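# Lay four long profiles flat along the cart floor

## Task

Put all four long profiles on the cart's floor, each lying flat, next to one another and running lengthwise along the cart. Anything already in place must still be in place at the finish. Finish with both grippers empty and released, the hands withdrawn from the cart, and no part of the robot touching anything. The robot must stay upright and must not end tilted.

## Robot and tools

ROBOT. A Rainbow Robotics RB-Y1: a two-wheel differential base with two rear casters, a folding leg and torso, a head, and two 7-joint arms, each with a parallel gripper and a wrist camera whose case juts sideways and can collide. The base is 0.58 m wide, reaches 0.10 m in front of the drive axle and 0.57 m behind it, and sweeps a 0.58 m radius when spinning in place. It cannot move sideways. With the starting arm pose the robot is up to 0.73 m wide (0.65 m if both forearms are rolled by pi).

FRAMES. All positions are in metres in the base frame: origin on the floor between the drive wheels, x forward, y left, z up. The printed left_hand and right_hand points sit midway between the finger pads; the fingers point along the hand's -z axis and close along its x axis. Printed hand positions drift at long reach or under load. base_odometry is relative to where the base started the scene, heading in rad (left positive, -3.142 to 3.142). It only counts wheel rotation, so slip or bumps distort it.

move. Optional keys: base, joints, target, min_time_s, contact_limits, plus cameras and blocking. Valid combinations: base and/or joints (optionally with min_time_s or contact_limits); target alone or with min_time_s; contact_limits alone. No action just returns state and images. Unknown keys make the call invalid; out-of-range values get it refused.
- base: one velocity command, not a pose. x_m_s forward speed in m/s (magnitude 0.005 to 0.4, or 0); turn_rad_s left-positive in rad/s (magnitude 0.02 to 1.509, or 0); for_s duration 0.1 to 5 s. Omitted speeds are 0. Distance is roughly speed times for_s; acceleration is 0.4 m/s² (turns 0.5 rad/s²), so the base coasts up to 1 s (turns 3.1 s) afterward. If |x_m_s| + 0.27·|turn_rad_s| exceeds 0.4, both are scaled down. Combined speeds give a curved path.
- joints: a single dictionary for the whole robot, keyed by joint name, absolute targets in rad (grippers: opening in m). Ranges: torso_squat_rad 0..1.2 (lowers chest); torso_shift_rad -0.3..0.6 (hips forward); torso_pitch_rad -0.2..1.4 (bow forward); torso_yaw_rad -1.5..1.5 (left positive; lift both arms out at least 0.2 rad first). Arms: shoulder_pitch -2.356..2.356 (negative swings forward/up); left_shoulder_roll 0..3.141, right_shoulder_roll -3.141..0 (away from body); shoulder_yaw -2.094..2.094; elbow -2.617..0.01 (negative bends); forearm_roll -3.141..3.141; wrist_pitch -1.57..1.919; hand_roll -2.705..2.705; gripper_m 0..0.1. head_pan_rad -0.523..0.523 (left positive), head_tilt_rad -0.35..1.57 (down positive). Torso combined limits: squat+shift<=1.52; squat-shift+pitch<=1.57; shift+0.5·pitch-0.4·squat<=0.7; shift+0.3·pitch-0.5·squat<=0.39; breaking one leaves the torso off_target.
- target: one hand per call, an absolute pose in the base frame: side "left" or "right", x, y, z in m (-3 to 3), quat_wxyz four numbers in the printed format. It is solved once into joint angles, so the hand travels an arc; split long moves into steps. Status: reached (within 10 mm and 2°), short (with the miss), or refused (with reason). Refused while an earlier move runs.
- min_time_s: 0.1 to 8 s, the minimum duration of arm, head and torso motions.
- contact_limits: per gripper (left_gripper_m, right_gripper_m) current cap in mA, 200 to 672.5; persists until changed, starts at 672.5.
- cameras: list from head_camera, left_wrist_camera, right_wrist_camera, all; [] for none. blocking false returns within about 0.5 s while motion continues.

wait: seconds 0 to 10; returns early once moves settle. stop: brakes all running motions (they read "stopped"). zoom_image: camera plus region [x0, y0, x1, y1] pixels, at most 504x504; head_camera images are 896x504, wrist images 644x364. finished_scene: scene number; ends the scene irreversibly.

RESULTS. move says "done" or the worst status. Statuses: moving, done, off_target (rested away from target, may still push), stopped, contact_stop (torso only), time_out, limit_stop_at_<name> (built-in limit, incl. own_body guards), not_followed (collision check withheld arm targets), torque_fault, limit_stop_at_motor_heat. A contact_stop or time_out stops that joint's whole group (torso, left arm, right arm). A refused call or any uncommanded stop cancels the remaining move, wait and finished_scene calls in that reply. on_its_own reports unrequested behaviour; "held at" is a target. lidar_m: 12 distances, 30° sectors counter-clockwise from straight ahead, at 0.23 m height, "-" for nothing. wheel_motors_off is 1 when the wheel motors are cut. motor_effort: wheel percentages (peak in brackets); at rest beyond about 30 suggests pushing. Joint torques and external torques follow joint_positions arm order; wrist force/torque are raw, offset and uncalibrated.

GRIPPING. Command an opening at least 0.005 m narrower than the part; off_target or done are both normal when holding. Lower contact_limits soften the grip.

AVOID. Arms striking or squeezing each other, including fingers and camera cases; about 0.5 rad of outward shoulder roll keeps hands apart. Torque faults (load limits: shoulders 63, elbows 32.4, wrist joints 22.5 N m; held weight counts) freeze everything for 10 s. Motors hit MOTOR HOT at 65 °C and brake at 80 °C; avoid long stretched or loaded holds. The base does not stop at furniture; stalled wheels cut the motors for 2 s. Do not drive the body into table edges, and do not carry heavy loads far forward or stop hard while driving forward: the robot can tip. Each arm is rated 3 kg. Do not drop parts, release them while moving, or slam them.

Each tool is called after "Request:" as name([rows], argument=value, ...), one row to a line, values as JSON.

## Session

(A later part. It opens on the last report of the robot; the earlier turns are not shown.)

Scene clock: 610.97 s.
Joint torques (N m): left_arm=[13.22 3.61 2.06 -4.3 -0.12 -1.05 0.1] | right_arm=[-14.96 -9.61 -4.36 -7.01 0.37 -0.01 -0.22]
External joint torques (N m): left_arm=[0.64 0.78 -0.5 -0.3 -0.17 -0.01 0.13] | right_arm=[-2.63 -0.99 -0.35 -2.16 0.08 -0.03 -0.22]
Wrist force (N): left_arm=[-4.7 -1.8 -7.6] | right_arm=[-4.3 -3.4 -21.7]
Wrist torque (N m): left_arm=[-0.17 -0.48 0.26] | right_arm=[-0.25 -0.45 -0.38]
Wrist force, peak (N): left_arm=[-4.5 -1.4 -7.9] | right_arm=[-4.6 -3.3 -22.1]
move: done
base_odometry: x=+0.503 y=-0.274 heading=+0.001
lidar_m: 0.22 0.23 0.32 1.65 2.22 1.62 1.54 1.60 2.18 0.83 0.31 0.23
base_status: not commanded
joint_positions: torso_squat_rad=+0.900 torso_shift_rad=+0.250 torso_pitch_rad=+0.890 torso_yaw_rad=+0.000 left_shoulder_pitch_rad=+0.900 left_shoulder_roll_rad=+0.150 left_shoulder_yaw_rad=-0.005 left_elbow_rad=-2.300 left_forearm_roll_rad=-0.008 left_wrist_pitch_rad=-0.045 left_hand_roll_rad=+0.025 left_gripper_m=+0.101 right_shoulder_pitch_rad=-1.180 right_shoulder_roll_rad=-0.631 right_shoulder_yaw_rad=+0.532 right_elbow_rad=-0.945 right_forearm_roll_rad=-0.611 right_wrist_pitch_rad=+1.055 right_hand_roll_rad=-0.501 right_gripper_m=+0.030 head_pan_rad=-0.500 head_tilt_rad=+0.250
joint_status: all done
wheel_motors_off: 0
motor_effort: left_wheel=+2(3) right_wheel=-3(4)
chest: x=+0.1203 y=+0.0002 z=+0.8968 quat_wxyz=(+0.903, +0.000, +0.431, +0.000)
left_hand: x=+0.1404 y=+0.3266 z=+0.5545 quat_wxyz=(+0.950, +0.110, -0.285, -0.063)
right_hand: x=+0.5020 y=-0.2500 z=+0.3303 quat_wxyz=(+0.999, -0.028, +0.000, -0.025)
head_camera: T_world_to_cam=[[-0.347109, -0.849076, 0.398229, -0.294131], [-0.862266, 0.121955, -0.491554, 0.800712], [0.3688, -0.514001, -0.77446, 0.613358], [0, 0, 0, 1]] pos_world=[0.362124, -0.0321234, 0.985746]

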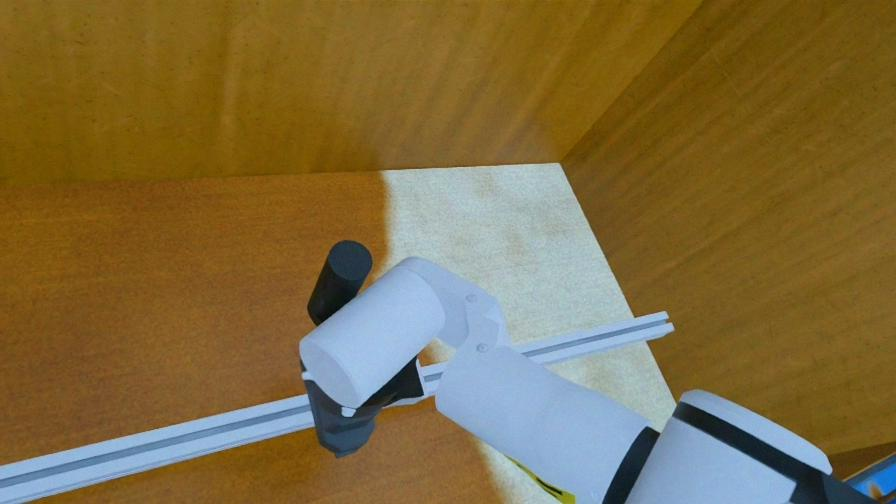

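Request:
move(target={"side": "right", "x": 0.503, "y": -0.246, "z": 0.312, "quat_wxyz": [0.9993, -0.0275, 0.0007, -0.025]}, min_time_s=0.8, cameras=["head_camera"])

Request:
move(target={"side": "right", "x": 0.503, "y": -0.246, "z": 0.302, "quat_wxyz": [0.9993, -0.0275, 0.0007, -0.025]}, min_time_s=0.8, cameras=["head_camera"])

Scene clock: 620.00 s.
Joint torques (N m): left_arm=[12.64 3.62 2.23 -3.96 -0.08 -1.11 0.21] | right_arm=[-15.61 -8.42 -2.81 -6.11 0.39 -0.27 -0.07]
External joint torques (N m): left_arm=[0.07 0.78 -0.33 0.04 -0.14 -0.06 0.23] | right_arm=[-2.81 -0.4 0.41 -1.79 0.09 -0.31 -0.07]
Wrist force (N): left_arm=[-4.7 -1.2 -7.7] | right_arm=[-4.6 -3.4 -21.8]
Wrist torque (N m): left_arm=[-0.25 -0.50 0.24] | right_arm=[-0.21 -0.49 -0.37]
Wrist force, peak (N): left_arm=[-4.3 -1.4 -8.1] | right_arm=[-5.7 -5.1 -21.7]
move: done
base_odometry: x=+0.503 y=-0.274 heading=+0.001
lidar_m: 0.22 0.23 0.33 1.64 2.23 1.61 1.54 1.59 2.18 0.82 0.31 0.22
base_status: not commanded
joint_positions: torso_squat_rad=+0.900 torso_shift_rad=+0.250 torso_pitch_rad=+0.890 torso_yaw_rad=+0.000 left_shoulder_pitch_rad=+0.900 left_shoulder_roll_rad=+0.150 left_shoulder_yaw_rad=-0.005 left_elbow_rad=-2.300 left_forearm_roll_rad=-0.008 left_wrist_pitch_rad=-0.045 left_hand_roll_rad=+0.025 left_gripper_m=+0.101 right_shoulder_pitch_rad=-1.231 right_shoulder_roll_rad=-0.568 right_shoulder_yaw_rad=+0.536 right_elbow_rad=-0.776 right_forearm_roll_rad=-0.610 right_wrist_pitch_rad=+0.971 right_hand_roll_rad=-0.449 right_gripper_m=+0.030 head_pan_rad=-0.500 head_tilt_rad=+0.250
joint_status: all done
wheel_motors_off: 0
motor_effort: left_wheel=+3(3) right_wheel=-3(4)
chest: x=+0.1203 y=+0.0002 z=+0.8968 quat_wxyz=(+0.903, +0.000, +0.431, +0.000)
left_hand: x=+0.1404 y=+0.3266 z=+0.5545 quat_wxyz=(+0.950, +0.110, -0.285, -0.063)
right_hand: x=+0.5021 y=-0.2462 z=+0.3122 quat_wxyz=(+0.999, -0.028, +0.000, -0.025)
right_hand_status: reached (checked arc, planned for 0.8 s): 1 mm and 0.1 deg off.
head_camera: T_world_to_cam=[[-0.347109, -0.849076, 0.398229, -0.294131], [-0.862266, 0.121955, -0.491554, 0.800712], [0.3688, -0.514001, -0.77446, 0.613358], [0, 0, 0, 1]] pos_world=[0.362124, -0.0321234, 0.985746]

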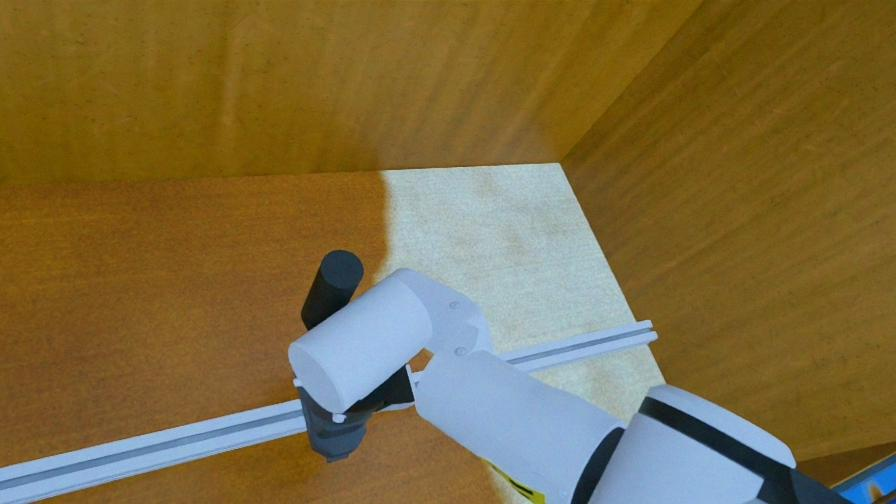

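Scene clock: 621.13 s.
Joint torques (N m): left_arm=[13.07 4.03 1.85 -4.14 -0.28 -1.03 0.14] | right_arm=[-15.54 -7.87 -3.42 -6.12 0.53 -0.01 -0.19]
External joint torques (N m): left_arm=[0.5 1.2 -0.71 -0.13 -0.33 0.01 0.16] | right_arm=[-2.37 -0.18 -0.78 -2.12 0.26 -0.02 -0.19]
Wrist force (N): left_arm=[-4.6 -1.8 -7.7] | right_arm=[-4.7 -3.0 -21.6]
Wrist torque (N m): left_arm=[-0.16 -0.46 0.25] | right_arm=[-0.11 -0.49 -0.37]
Wrist force, peak (N): left_arm=[-4.6 -1.9 -7.7] | right_arm=[-5.4 -4.7 -21.9]
move: done
base_odometry: x=+0.503 y=-0.274 heading=+0.001
lidar_m: 0.21 0.23 0.33 1.65 2.22 1.62 1.54 1.60 2.19 0.83 0.31 0.23
base_status: not commanded
joint_positions: torso_squat_rad=+0.900 torso_shift_rad=+0.250 torso_pitch_rad=+0.890 torso_yaw_rad=+0.000 left_shoulder_pitch_rad=+0.900 left_shoulder_roll_rad=+0.150 left_shoulder_yaw_rad=-0.005 left_elbow_rad=-2.300 left_forearm_roll_rad=-0.008 left_wrist_pitch_rad=-0.045 left_hand_roll_rad=+0.025 left_gripper_m=+0.101 right_shoulder_pitch_rad=-1.274 right_shoulder_roll_rad=-0.527 right_shoulder_yaw_rad=+0.532 right_elbow_rad=-0.644 right_forearm_roll_rad=-0.623 right_wrist_pitch_rad=+0.909 right_hand_roll_rad=-0.397 right_gripper_m=+0.030 head_pan_rad=-0.500 head_tilt_rad=+0.250
joint_status: all done
wheel_motors_off: 0
motor_effort: left_wheel=+2(3) right_wheel=-1(5)
chest: x=+0.1203 y=+0.0002 z=+0.8968 quat_wxyz=(+0.903, +0.000, +0.431, +0.000)
left_hand: x=+0.1404 y=+0.3266 z=+0.5545 quat_wxyz=(+0.950, +0.110, -0.285, -0.063)
right_hand: x=+0.5022 y=-0.2462 z=+0.3019 quat_wxyz=(+0.999, -0.028, +0.000, -0.025)
right_hand_status: reached (checked arc, planned for 0.8 s): 1 mm and 0.1 deg off.
head_camera: T_world_to_cam=[[-0.347109, -0.849076, 0.398229, -0.294131], [-0.862266, 0.121955, -0.491554, 0.800712], [0.3688, -0.514001, -0.77446, 0.613358], [0, 0, 0, 1]] pos_world=[0.362124, -0.0321234, 0.985746]

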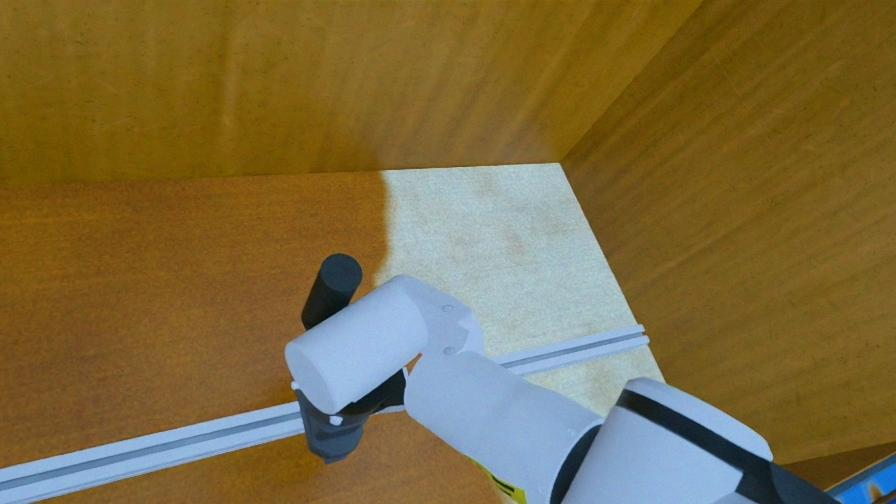

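Request:
move(target={"side": "right", "x": 0.503, "y": -0.246, "z": 0.295, "quat_wxyz": [0.9993, -0.0275, 0.0007, -0.025]}, min_time_s=0.6, cameras=[])

Request:
move(target={"side": "right", "x": 0.503, "y": -0.246, "z": 0.289, "quat_wxyz": [0.9993, -0.0275, 0.0007, -0.025]}, min_time_s=0.6, cameras=["head_camera"])

Scene clock: 626.43 s.
Joint torques (N m): left_arm=[12.64 3.89 2.3 -4.37 -0.1 -0.96 0.16] | right_arm=[-3.35 1.67 0.8 -1.5 0.69 -8.33 -0.51]
External joint torques (N m): left_arm=[0.09 1.07 -0.25 -0.34 -0.15 0.09 0.19] | right_arm=[10.29 9.19 2.95 2.24 0.43 -8.33 -0.51]
Wrist force (N): left_arm=[-4.4 -1.4 -7.4] | right_arm=[-25.8 -15.6 78.0]
Wrist torque (N m): left_arm=[-0.21 -0.44 0.25] | right_arm=[0.72 2.18 0.15]
Wrist force, peak (N): left_arm=[-4.4 -1.9 -7.9] | right_arm=[-27.0 -19.4 82.7]
move: done
base_odometry: x=+0.503 y=-0.274 heading=+0.001
lidar_m: 0.22 0.23 0.32 1.64 2.21 1.62 1.53 1.60 2.19 0.83 0.31 0.23
base_status: not commanded
joint_positions: torso_squat_rad=+0.900 torso_shift_rad=+0.249 torso_pitch_rad=+0.887 torso_yaw_rad=-0.001 left_shoulder_pitch_rad=+0.900 left_shoulder_roll_rad=+0.150 left_shoulder_yaw_rad=-0.005 left_elbow_rad=-2.300 left_forearm_roll_rad=-0.008 left_wrist_pitch_rad=-0.045 left_hand_roll_rad=+0.025 left_gripper_m=+0.101 right_shoulder_pitch_rad=-1.317 right_shoulder_roll_rad=-0.494 right_shoulder_yaw_rad=+0.525 right_elbow_rad=-0.526 right_forearm_roll_rad=-0.638 right_wrist_pitch_rad=+0.856 right_hand_roll_rad=-0.348 right_gripper_m=+0.029 head_pan_rad=-0.500 head_tilt_rad=+0.250
joint_status: all done
wheel_motors_off: 0
motor_effort: left_wheel=+7(10) right_wheel=+5(7)
chest: x=+0.1191 y=+0.0005 z=+0.8975 quat_wxyz=(+0.903, -0.001, +0.429, +0.000)
left_hand: x=+0.1404 y=+0.3264 z=+0.5550 quat_wxyz=(+0.950, +0.109, -0.287, -0.063)
right_hand: x=+0.5053 y=-0.2474 z=+0.2986 quat_wxyz=(+0.999, -0.029, -0.003, -0.026)
right_hand_status: reached (checked arc, planned for 0.6 s): 4 mm and 0.4 deg off.

Scene clock: 627.37 s.
Joint torques (N m): left_arm=[13.04 2.8 2.37 -4.46 -0.22 -1.39 0.37] | right_arm=[9.85 11.93 1.79 -0.45 0.74 -18.44 -1.02]
External joint torques (N m): left_arm=[0.52 -0.01 -0.17 -0.37 -0.27 -0.33 0.39] | right_arm=[24.05 19.15 3.19 2.8 0.49 -18.43 -1.02]
Wrist force (N): left_arm=[-3.8 -1.4 -7.5] | right_arm=[-50.5 -23.6 196.8]
Wrist torque (N m): left_arm=[-0.19 -0.37 0.25] | right_arm=[0.86 5.41 0.36]
Wrist force, peak (N): left_arm=[-4.5 -1.3 -8.0] | right_arm=[-60.1 -31.6 196.8]
move: done
base_odometry: x=+0.503 y=-0.274 heading=+0.001
lidar_m: 0.22 0.24 0.33 1.64 2.22 1.62 1.54 1.60 2.19 0.83 0.33 0.24
base_status: not commanded
joint_positions: torso_squat_rad=+0.901 torso_shift_rad=+0.247 torso_pitch_rad=+0.883 torso_yaw_rad=-0.002 left_shoulder_pitch_rad=+0.900 left_shoulder_roll_rad=+0.150 left_shoulder_yaw_rad=-0.005 left_elbow_rad=-2.300 left_forearm_roll_rad=-0.008 left_wrist_pitch_rad=-0.045 left_hand_roll_rad=+0.025 left_gripper_m=+0.101 right_shoulder_pitch_rad=-1.378 right_shoulder_roll_rad=-0.447 right_shoulder_yaw_rad=+0.511 right_elbow_rad=-0.357 right_forearm_roll_rad=-0.662 right_wrist_pitch_rad=+0.774 right_hand_roll_rad=-0.275 right_gripper_m=+0.029 head_pan_rad=-0.500 head_tilt_rad=+0.250
joint_status: all done
wheel_motors_off: 0
motor_effort: left_wheel=+12(14) right_wheel=+16(19)
chest: x=+0.1175 y=+0.0010 z=+0.8986 quat_wxyz=(+0.904, -0.001, +0.427, -0.001)
left_hand: x=+0.1404 y=+0.3264 z=+0.5556 quat_wxyz=(+0.949, +0.109, -0.289, -0.063)
right_hand: x=+0.5073 y=-0.2483 z=+0.2953 quat_wxyz=(+0.999, -0.030, -0.009, -0.026)
right_hand_status: reached (checked arc, planned for 0.6 s): 8 mm and 1.1 deg off.
head_camera: T_world_to_cam=[[-0.350547, -0.847813, 0.397908, -0.29442], [-0.858503, 0.121096, -0.498305, 0.804791], [0.374284, -0.516284, -0.7703, 0.611764], [0, 0, 0, 1]] pos_world=[0.358734, -0.0312253, 0.989425]

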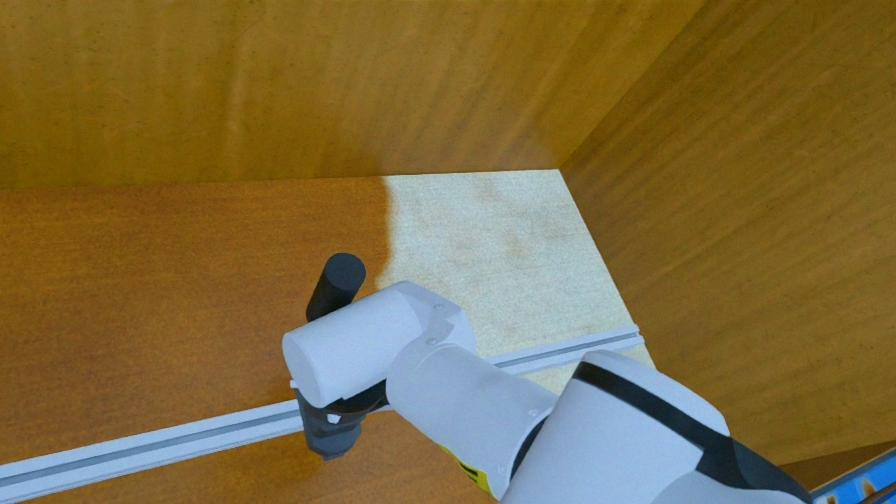

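Request:
move(target={"side": "right", "x": 0.503, "y": -0.246, "z": 0.2995, "quat_wxyz": [0.9993, -0.0275, 0.0007, -0.025]}, min_time_s=0.5, cameras=[])

Request:
move(joints={"head_pan_rad": 0.2, "head_tilt_rad": 0.3}, cameras=["head_camera"])

Scene clock: 632.57 s.
Joint torques (N m): left_arm=[14.04 3.35 1.64 -4.21 -0.03 -1.07 0.23] | right_arm=[2.54 7.69 0.78 -0.23 -1.66 -3.86 -1.25]
External joint torques (N m): left_arm=[1.5 0.53 -0.91 -0.17 -0.09 -0.02 0.26] | right_arm=[16.73 15.02 2.4 3.2 -1.91 -3.87 -1.25]
Motor temperatures (°C): left_arm=[36 33 34 37 43 38 43] | right_arm=[38 40 33 41 40 47 37]
Wrist force (N): left_arm=[-4.1 -1.6 -7.5] | right_arm=[-14.5 -16.6 69.6]
Wrist torque (N m): left_arm=[-0.20 -0.40 0.27] | right_arm=[0.20 -0.09 0.21]
Wrist force, peak (N): left_arm=[-4.9 -1.5 -7.8] | right_arm=[-51.0 -23.7 196.8]
move: done
base_odometry: x=+0.503 y=-0.274 heading=+0.001
lidar_m: 0.22 0.24 0.34 1.65 2.23 1.61 1.54 1.60 2.18 0.82 0.32 0.23
base_status: not commanded
joint_positions: torso_squat_rad=+0.900 torso_shift_rad=+0.249 torso_pitch_rad=+0.886 torso_yaw_rad=-0.001 left_shoulder_pitch_rad=+0.900 left_shoulder_roll_rad=+0.150 left_shoulder_yaw_rad=-0.005 left_elbow_rad=-2.300 left_forearm_roll_rad=-0.008 left_wrist_pitch_rad=-0.045 left_hand_roll_rad=+0.025 left_gripper_m=+0.101 right_shoulder_pitch_rad=-1.371 right_shoulder_roll_rad=-0.463 right_shoulder_yaw_rad=+0.511 right_elbow_rad=-0.407 right_forearm_roll_rad=-0.665 right_wrist_pitch_rad=+0.832 right_hand_roll_rad=-0.284 right_gripper_m=+0.030 head_pan_rad=-0.500 head_tilt_rad=+0.250
joint_status: all done
wheel_motors_off: 0
motor_effort: left_wheel=+5(12) right_wheel=+7(18)
chest: x=+0.1188 y=+0.0007 z=+0.8977 quat_wxyz=(+0.903, -0.001, +0.429, +0.000)
left_hand: x=+0.1404 y=+0.3265 z=+0.5550 quat_wxyz=(+0.950, +0.109, -0.287, -0.063)
right_hand: x=+0.5062 y=-0.2470 z=+0.2981 quat_wxyz=(+0.999, -0.028, +0.006, -0.025)
right_hand_status: reached (checked arc, planned for 0.5 s): 4 mm and 0.6 deg off.

Scene clock: 633.70 s.
Joint torques (N m): left_arm=[13.63 3.15 1.63 -4.35 -0.23 -0.98 0.11] | right_arm=[2.16 7.87 1.23 -0.52 -1.82 -3.7 -1.3]
External joint torques (N m): left_arm=[1.08 0.33 -0.92 -0.3 -0.28 0.07 0.14] | right_arm=[16.35 15.2 2.85 2.9 -2.07 -3.71 -1.3]
Wrist force (N): left_arm=[-4.3 -1.6 -7.3] | right_arm=[-14.3 -16.4 69.9]
Wrist torque (N m): left_arm=[-0.19 -0.43 0.26] | right_arm=[0.15 -0.07 0.22]
Wrist force, peak (N): left_arm=[-4.6 -1.8 -7.8] | right_arm=[-13.9 -16.5 71.1]
move: done
base_odometry: x=+0.503 y=-0.274 heading=+0.001
lidar_m: 0.23 0.24 0.33 1.65 2.21 1.62 1.53 1.60 2.19 0.83 0.33 0.24
base_status: not commanded
joint_positions: torso_squat_rad=+0.900 torso_shift_rad=+0.249 torso_pitch_rad=+0.886 torso_yaw_rad=-0.001 left_shoulder_pitch_rad=+0.900 left_shoulder_roll_rad=+0.150 left_shoulder_yaw_rad=-0.005 left_elbow_rad=-2.300 left_forearm_roll_rad=-0.008 left_wrist_pitch_rad=-0.045 left_hand_roll_rad=+0.025 left_gripper_m=+0.101 right_shoulder_pitch_rad=-1.371 right_shoulder_roll_rad=-0.463 right_shoulder_yaw_rad=+0.511 right_elbow_rad=-0.407 right_forearm_roll_rad=-0.665 right_wrist_pitch_rad=+0.832 right_hand_roll_rad=-0.284 right_gripper_m=+0.030 head_pan_rad=+0.200 head_tilt_rad=+0.300
joint_status: all done
wheel_motors_off: 0
motor_effort: left_wheel=+6(6) right_wheel=+7(11)
chest: x=+0.1188 y=+0.0007 z=+0.8977 quat_wxyz=(+0.903, -0.001, +0.429, +0.000)
left_hand: x=+0.1404 y=+0.3265 z=+0.5550 quat_wxyz=(+0.950, +0.109, -0.287, -0.063)
right_hand: x=+0.5062 y=-0.2470 z=+0.2981 quat_wxyz=(+0.999, -0.028, +0.006, -0.025)
head_camera: T_world_to_cam=[[0.0769458, -0.989903, -0.119043, 0.104198], [-0.907866, -0.0202084, -0.418773, 0.739787], [0.412139, 0.140298, -0.900254, 0.729162], [0, 0, 0, 1]] pos_world=[0.363094, 0.0157956, 0.978638]

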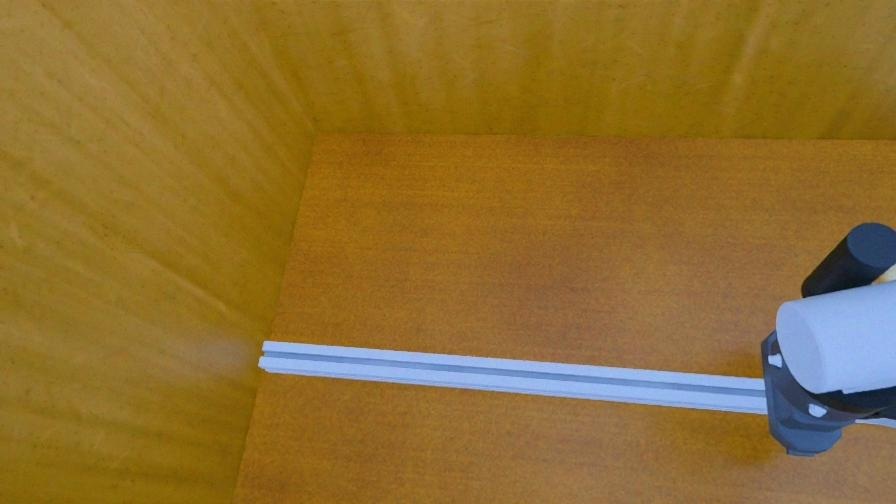

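Request:
move(target={"side": "right", "x": 0.503, "y": -0.246, "z": 0.304, "quat_wxyz": [0.9993, -0.0275, 0.0007, -0.025]}, min_time_s=0.5, cameras=["head_camera"])

Request:
zoom_image(camera="head_camera", region=[220, 290, 420, 420])

Scene clock: 641.80 s.
Joint torques (N m): left_arm=[13.55 3.29 1.97 -4.34 0.03 -1.02 0.14] | right_arm=[-14.76 -9.87 -1.99 -5.42 0.53 0.12 -0.36]
External joint torques (N m): left_arm=[0.98 0.46 -0.59 -0.33 -0.03 0.03 0.16] | right_arm=[-1.34 -2.27 0.46 -1.46 0.28 0.08 -0.36]
Wrist force (N): left_arm=[-4.5 -1.2 -7.6] | right_arm=[-4.9 -3.2 -15.1]
Wrist torque (N m): left_arm=[-0.24 -0.47 0.26] | right_arm=[-0.02 -0.56 -0.35]
Wrist force, peak (N): left_arm=[-4.6 -1.1 -7.9] | right_arm=[-14.0 -16.6 71.0]
move: done
base_odometry: x=+0.503 y=-0.274 heading=+0.001
lidar_m: 0.22 0.23 0.32 1.65 2.24 1.63 1.54 1.60 2.18 0.82 0.32 0.23
base_status: not commanded
joint_positions: torso_squat_rad=+0.900 torso_shift_rad=+0.250 torso_pitch_rad=+0.890 torso_yaw_rad=+0.000 left_shoulder_pitch_rad=+0.900 left_shoulder_roll_rad=+0.150 left_shoulder_yaw_rad=-0.005 left_elbow_rad=-2.300 left_forearm_roll_rad=-0.008 left_wrist_pitch_rad=-0.045 left_hand_roll_rad=+0.025 left_gripper_m=+0.101 right_shoulder_pitch_rad=-1.295 right_shoulder_roll_rad=-0.514 right_shoulder_yaw_rad=+0.525 right_elbow_rad=-0.598 right_forearm_roll_rad=-0.639 right_wrist_pitch_rad=+0.910 right_hand_roll_rad=-0.367 right_gripper_m=+0.030 head_pan_rad=+0.200 head_tilt_rad=+0.300
joint_status: all done
wheel_motors_off: 0
motor_effort: left_wheel=+4(7) right_wheel=-3(10)
chest: x=+0.1201 y=+0.0003 z=+0.8969 quat_wxyz=(+0.903, +0.000, +0.430, +0.000)
left_hand: x=+0.1404 y=+0.3266 z=+0.5546 quat_wxyz=(+0.950, +0.110, -0.285, -0.063)
right_hand: x=+0.5015 y=-0.2450 z=+0.3016 quat_wxyz=(+0.999, -0.026, +0.009, -0.024)
right_hand_status: reached (checked arc, planned for 0.5 s): 3 mm and 0.9 deg off.
head_camera: T_world_to_cam=[[0.0768357, -0.989712, -0.12069, 0.105121], [-0.909292, -0.0199023, -0.415682, 0.738024], [0.409003, 0.141682, -0.901467, 0.729348], [0, 0, 0, 1]] pos_world=[0.364697, 0.0153928, 0.976953]

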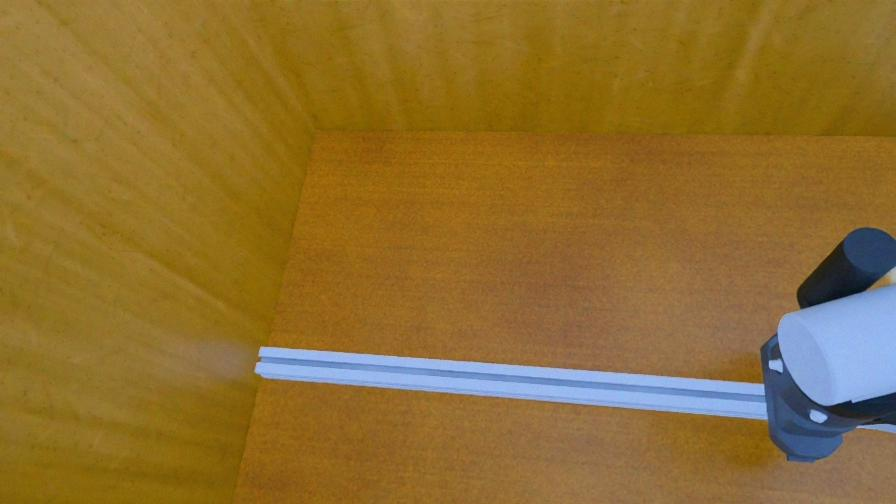

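Scaled by 2.520 (camera's finer frame: 1280x720).

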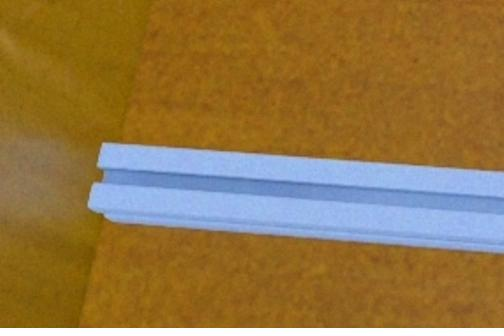

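Request:
move(contact_limits={"right_gripper_m": 200}, cameras=[])

Request:
wait(seconds=0.7, cameras=["head_camera"])

Request:
move(joints={"right_gripper_m": 0.038}, cameras=["head_camera", "right_wrist_camera"])

Request:
zoom_image(camera="head_camera", region=[220, 290, 420, 420])

Scene clock: 648.27 s.
Joint torques (N m): left_arm=[13.71 2.54 1.82 -4.28 -0.19 -1.09 0.19] | right_arm=[-14.35 -9.93 -1.9 -5.71 0.36 -0.05 -0.28]
External joint torques (N m): left_arm=[1.14 -0.29 -0.74 -0.27 -0.24 -0.05 0.21] | right_arm=[-0.93 -2.33 0.54 -1.75 0.1 -0.08 -0.28]
Wrist force (N): left_arm=[-4.1 -1.7 -7.5] | right_arm=[-5.6 -3.9 -15.7]
Wrist torque (N m): left_arm=[-0.18 -0.41 0.25] | right_arm=[0.08 -0.51 -0.30]
Wrist force, peak (N): left_arm=[-4.6 -1.7 -7.9] | right_arm=[-5.1 -3.9 -18.8]
base_odometry: x=+0.503 y=-0.274 heading=+0.001
lidar_m: 0.22 0.23 0.34 1.65 2.23 1.61 1.54 1.60 2.18 0.81 0.31 0.23
base_status: not commanded
joint_positions: torso_squat_rad=+0.900 torso_shift_rad=+0.250 torso_pitch_rad=+0.890 torso_yaw_rad=+0.000 left_shoulder_pitch_rad=+0.900 left_shoulder_roll_rad=+0.150 left_shoulder_yaw_rad=-0.005 left_elbow_rad=-2.300 left_forearm_roll_rad=-0.008 left_wrist_pitch_rad=-0.045 left_hand_roll_rad=+0.025 left_gripper_m=+0.101 right_shoulder_pitch_rad=-1.295 right_shoulder_roll_rad=-0.514 right_shoulder_yaw_rad=+0.525 right_elbow_rad=-0.598 right_forearm_roll_rad=-0.639 right_wrist_pitch_rad=+0.910 right_hand_roll_rad=-0.367 right_gripper_m=+0.030 head_pan_rad=+0.200 head_tilt_rad=+0.300
joint_status: not commanded
wheel_motors_off: 0
motor_effort: left_wheel=+3(4) right_wheel=-4(5)
contact_limits: right_gripper_m 200 mA
chest: x=+0.1201 y=+0.0003 z=+0.8969 quat_wxyz=(+0.903, +0.000, +0.430, +0.000)
left_hand: x=+0.1404 y=+0.3266 z=+0.5546 quat_wxyz=(+0.950, +0.110, -0.285, -0.063)
right_hand: x=+0.5015 y=-0.2450 z=+0.3016 quat_wxyz=(+0.999, -0.026, +0.009, -0.024)

Scene clock: 648.97 s.
Joint torques (N m): left_arm=[12.78 3.47 1.92 -4.36 0.01 -1.17 0.14] | right_arm=[-15.11 -9.89 -2.22 -5.37 0.6 -0.04 -0.27]
External joint torques (N m): left_arm=[0.21 0.64 -0.64 -0.36 -0.04 -0.12 0.17] | right_arm=[-1.69 -2.29 0.22 -1.41 0.35 -0.08 -0.27]
Wrist force (N): left_arm=[-4.5 -1.3 -8.0] | right_arm=[-6.2 -3.6 -16.5]
Wrist torque (N m): left_arm=[-0.24 -0.46 0.25] | right_arm=[0.05 -0.52 -0.31]
Wrist force, peak (N): left_arm=[-4.5 -1.3 -8.0] | right_arm=[-6.2 -3.6 -17.8]
base_odometry: x=+0.503 y=-0.274 heading=+0.001
lidar_m: 0.22 0.23 0.33 1.65 2.23 1.62 1.53 1.60 2.19 0.83 0.32 0.22
base_status: not commanded
joint_positions: torso_squat_rad=+0.900 torso_shift_rad=+0.250 torso_pitch_rad=+0.890 torso_yaw_rad=+0.000 left_shoulder_pitch_rad=+0.900 left_shoulder_roll_rad=+0.150 left_shoulder_yaw_rad=-0.005 left_elbow_rad=-2.300 left_forearm_roll_rad=-0.008 left_wrist_pitch_rad=-0.045 left_hand_roll_rad=+0.025 left_gripper_m=+0.101 right_shoulder_pitch_rad=-1.295 right_shoulder_roll_rad=-0.514 right_shoulder_yaw_rad=+0.525 right_elbow_rad=-0.598 right_forearm_roll_rad=-0.639 right_wrist_pitch_rad=+0.910 right_hand_roll_rad=-0.367 right_gripper_m=+0.030 head_pan_rad=+0.200 head_tilt_rad=+0.300
joint_status: not commanded
wheel_motors_off: 0
motor_effort: left_wheel=+3(4) right_wheel=-2(5)
contact_limits: right_gripper_m 200 mA
chest: x=+0.1201 y=+0.0003 z=+0.8969 quat_wxyz=(+0.903, +0.000, +0.430, +0.000)
left_hand: x=+0.1404 y=+0.3266 z=+0.5546 quat_wxyz=(+0.950, +0.110, -0.285, -0.063)
right_hand: x=+0.5015 y=-0.2450 z=+0.3016 quat_wxyz=(+0.999, -0.026, +0.009, -0.024)
wait: 0.70 s; at rest by 0.27 s
head_camera: T_world_to_cam=[[0.0768357, -0.989712, -0.12069, 0.105121], [-0.909292, -0.0199023, -0.415682, 0.738024], [0.409003, 0.141682, -0.901467, 0.729348], [0, 0, 0, 1]] pos_world=[0.364697, 0.0153928, 0.976953]

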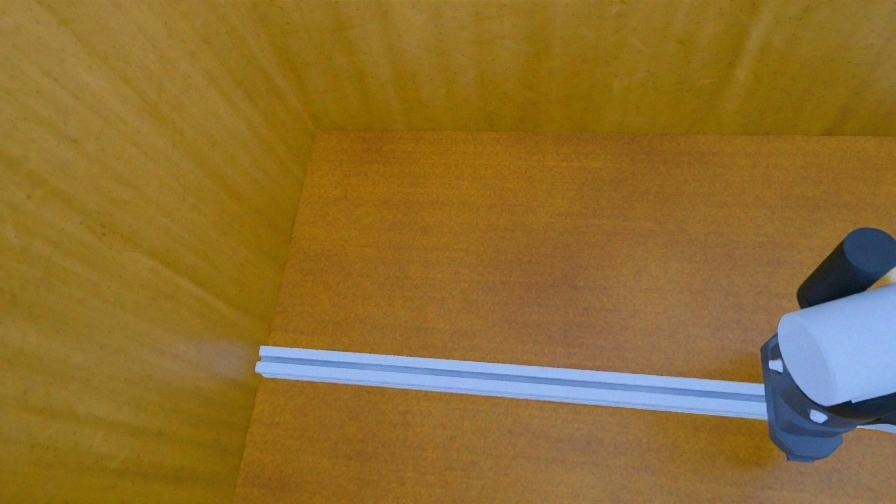

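Scene clock: 649.50 s.
Joint torques (N m): left_arm=[13.85 3.18 2.43 -4.41 0.01 -1.02 0.28] | right_arm=[-13.97 -9.3 -1.99 -5 0.44 -0.07 -0.23]
External joint torques (N m): left_arm=[1.29 0.35 -0.13 -0.4 -0.04 0.03 0.31] | right_arm=[-0.55 -1.7 0.46 -1.03 0.19 -0.1 -0.23]
Wrist force (N): left_arm=[-4.4 -1.9 -7.5] | right_arm=[-4.4 -3.9 -12.5]
Wrist torque (N m): left_arm=[-0.16 -0.43 0.25] | right_arm=[0.03 -0.46 -0.35]
Wrist force, peak (N): left_arm=[-4.6 -1.3 -7.8] | right_arm=[-6.4 -3.5 -17.2]
move: done
base_odometry: x=+0.503 y=-0.274 heading=+0.001
lidar_m: 0.22 0.24 0.34 1.65 2.23 1.62 1.54 1.60 2.20 0.81 0.32 0.23
base_status: not commanded
joint_positions: torso_squat_rad=+0.900 torso_shift_rad=+0.250 torso_pitch_rad=+0.890 torso_yaw_rad=+0.000 left_shoulder_pitch_rad=+0.900 left_shoulder_roll_rad=+0.150 left_shoulder_yaw_rad=-0.005 left_elbow_rad=-2.300 left_forearm_roll_rad=-0.008 left_wrist_pitch_rad=-0.045 left_hand_roll_rad=+0.025 left_gripper_m=+0.101 right_shoulder_pitch_rad=-1.296 right_shoulder_roll_rad=-0.514 right_shoulder_yaw_rad=+0.525 right_elbow_rad=-0.598 right_forearm_roll_rad=-0.639 right_wrist_pitch_rad=+0.910 right_hand_roll_rad=-0.367 right_gripper_m=+0.038 head_pan_rad=+0.200 head_tilt_rad=+0.300
joint_status: all done
wheel_motors_off: 0
motor_effort: left_wheel=+3(4) right_wheel=-3(7)
contact_limits: right_gripper_m 200 mA
chest: x=+0.1201 y=+0.0003 z=+0.8969 quat_wxyz=(+0.903, +0.000, +0.430, +0.000)
left_hand: x=+0.1404 y=+0.3266 z=+0.5546 quat_wxyz=(+0.950, +0.110, -0.285, -0.063)
right_hand: x=+0.5016 y=-0.2450 z=+0.3016 quat_wxyz=(+0.999, -0.026, +0.008, -0.024)
head_camera: T_world_to_cam=[[0.0768357, -0.989712, -0.12069, 0.105121], [-0.909292, -0.0199023, -0.415682, 0.738024], [0.409003, 0.141682, -0.901467, 0.729348], [0, 0, 0, 1]] pos_world=[0.364697, 0.0153928, 0.976953]
right_wrist_camera: T_world_to_cam=[[-0.997731, 0.0668443, 0.00799626, 0.516119], [0.0644137, 0.913358, 0.402029, 0.100374], [0.0195699, 0.401632, -0.915592, 0.438827], [0, 0, 0, 1]] pos_world=[0.499895, -0.302424, 0.357307]

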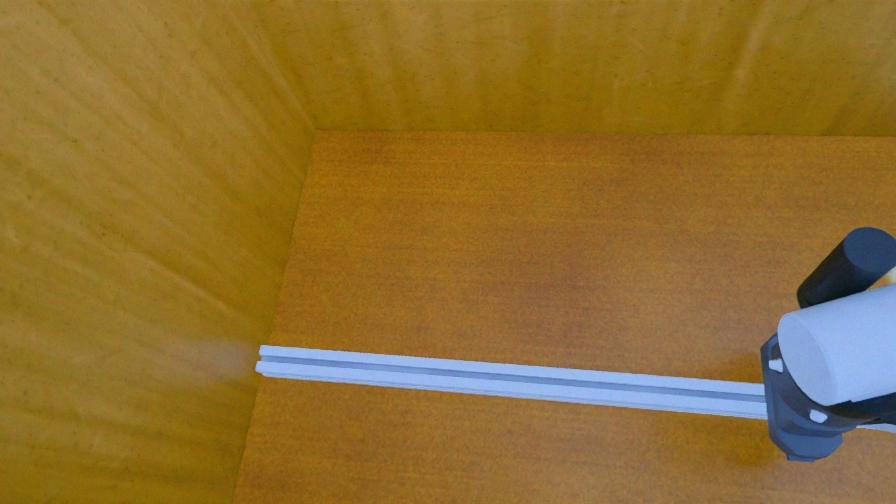

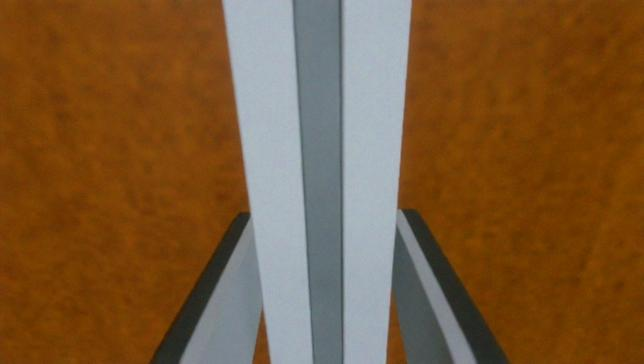

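Scaled by 2.520 (camera's finer frame: 1280x720).

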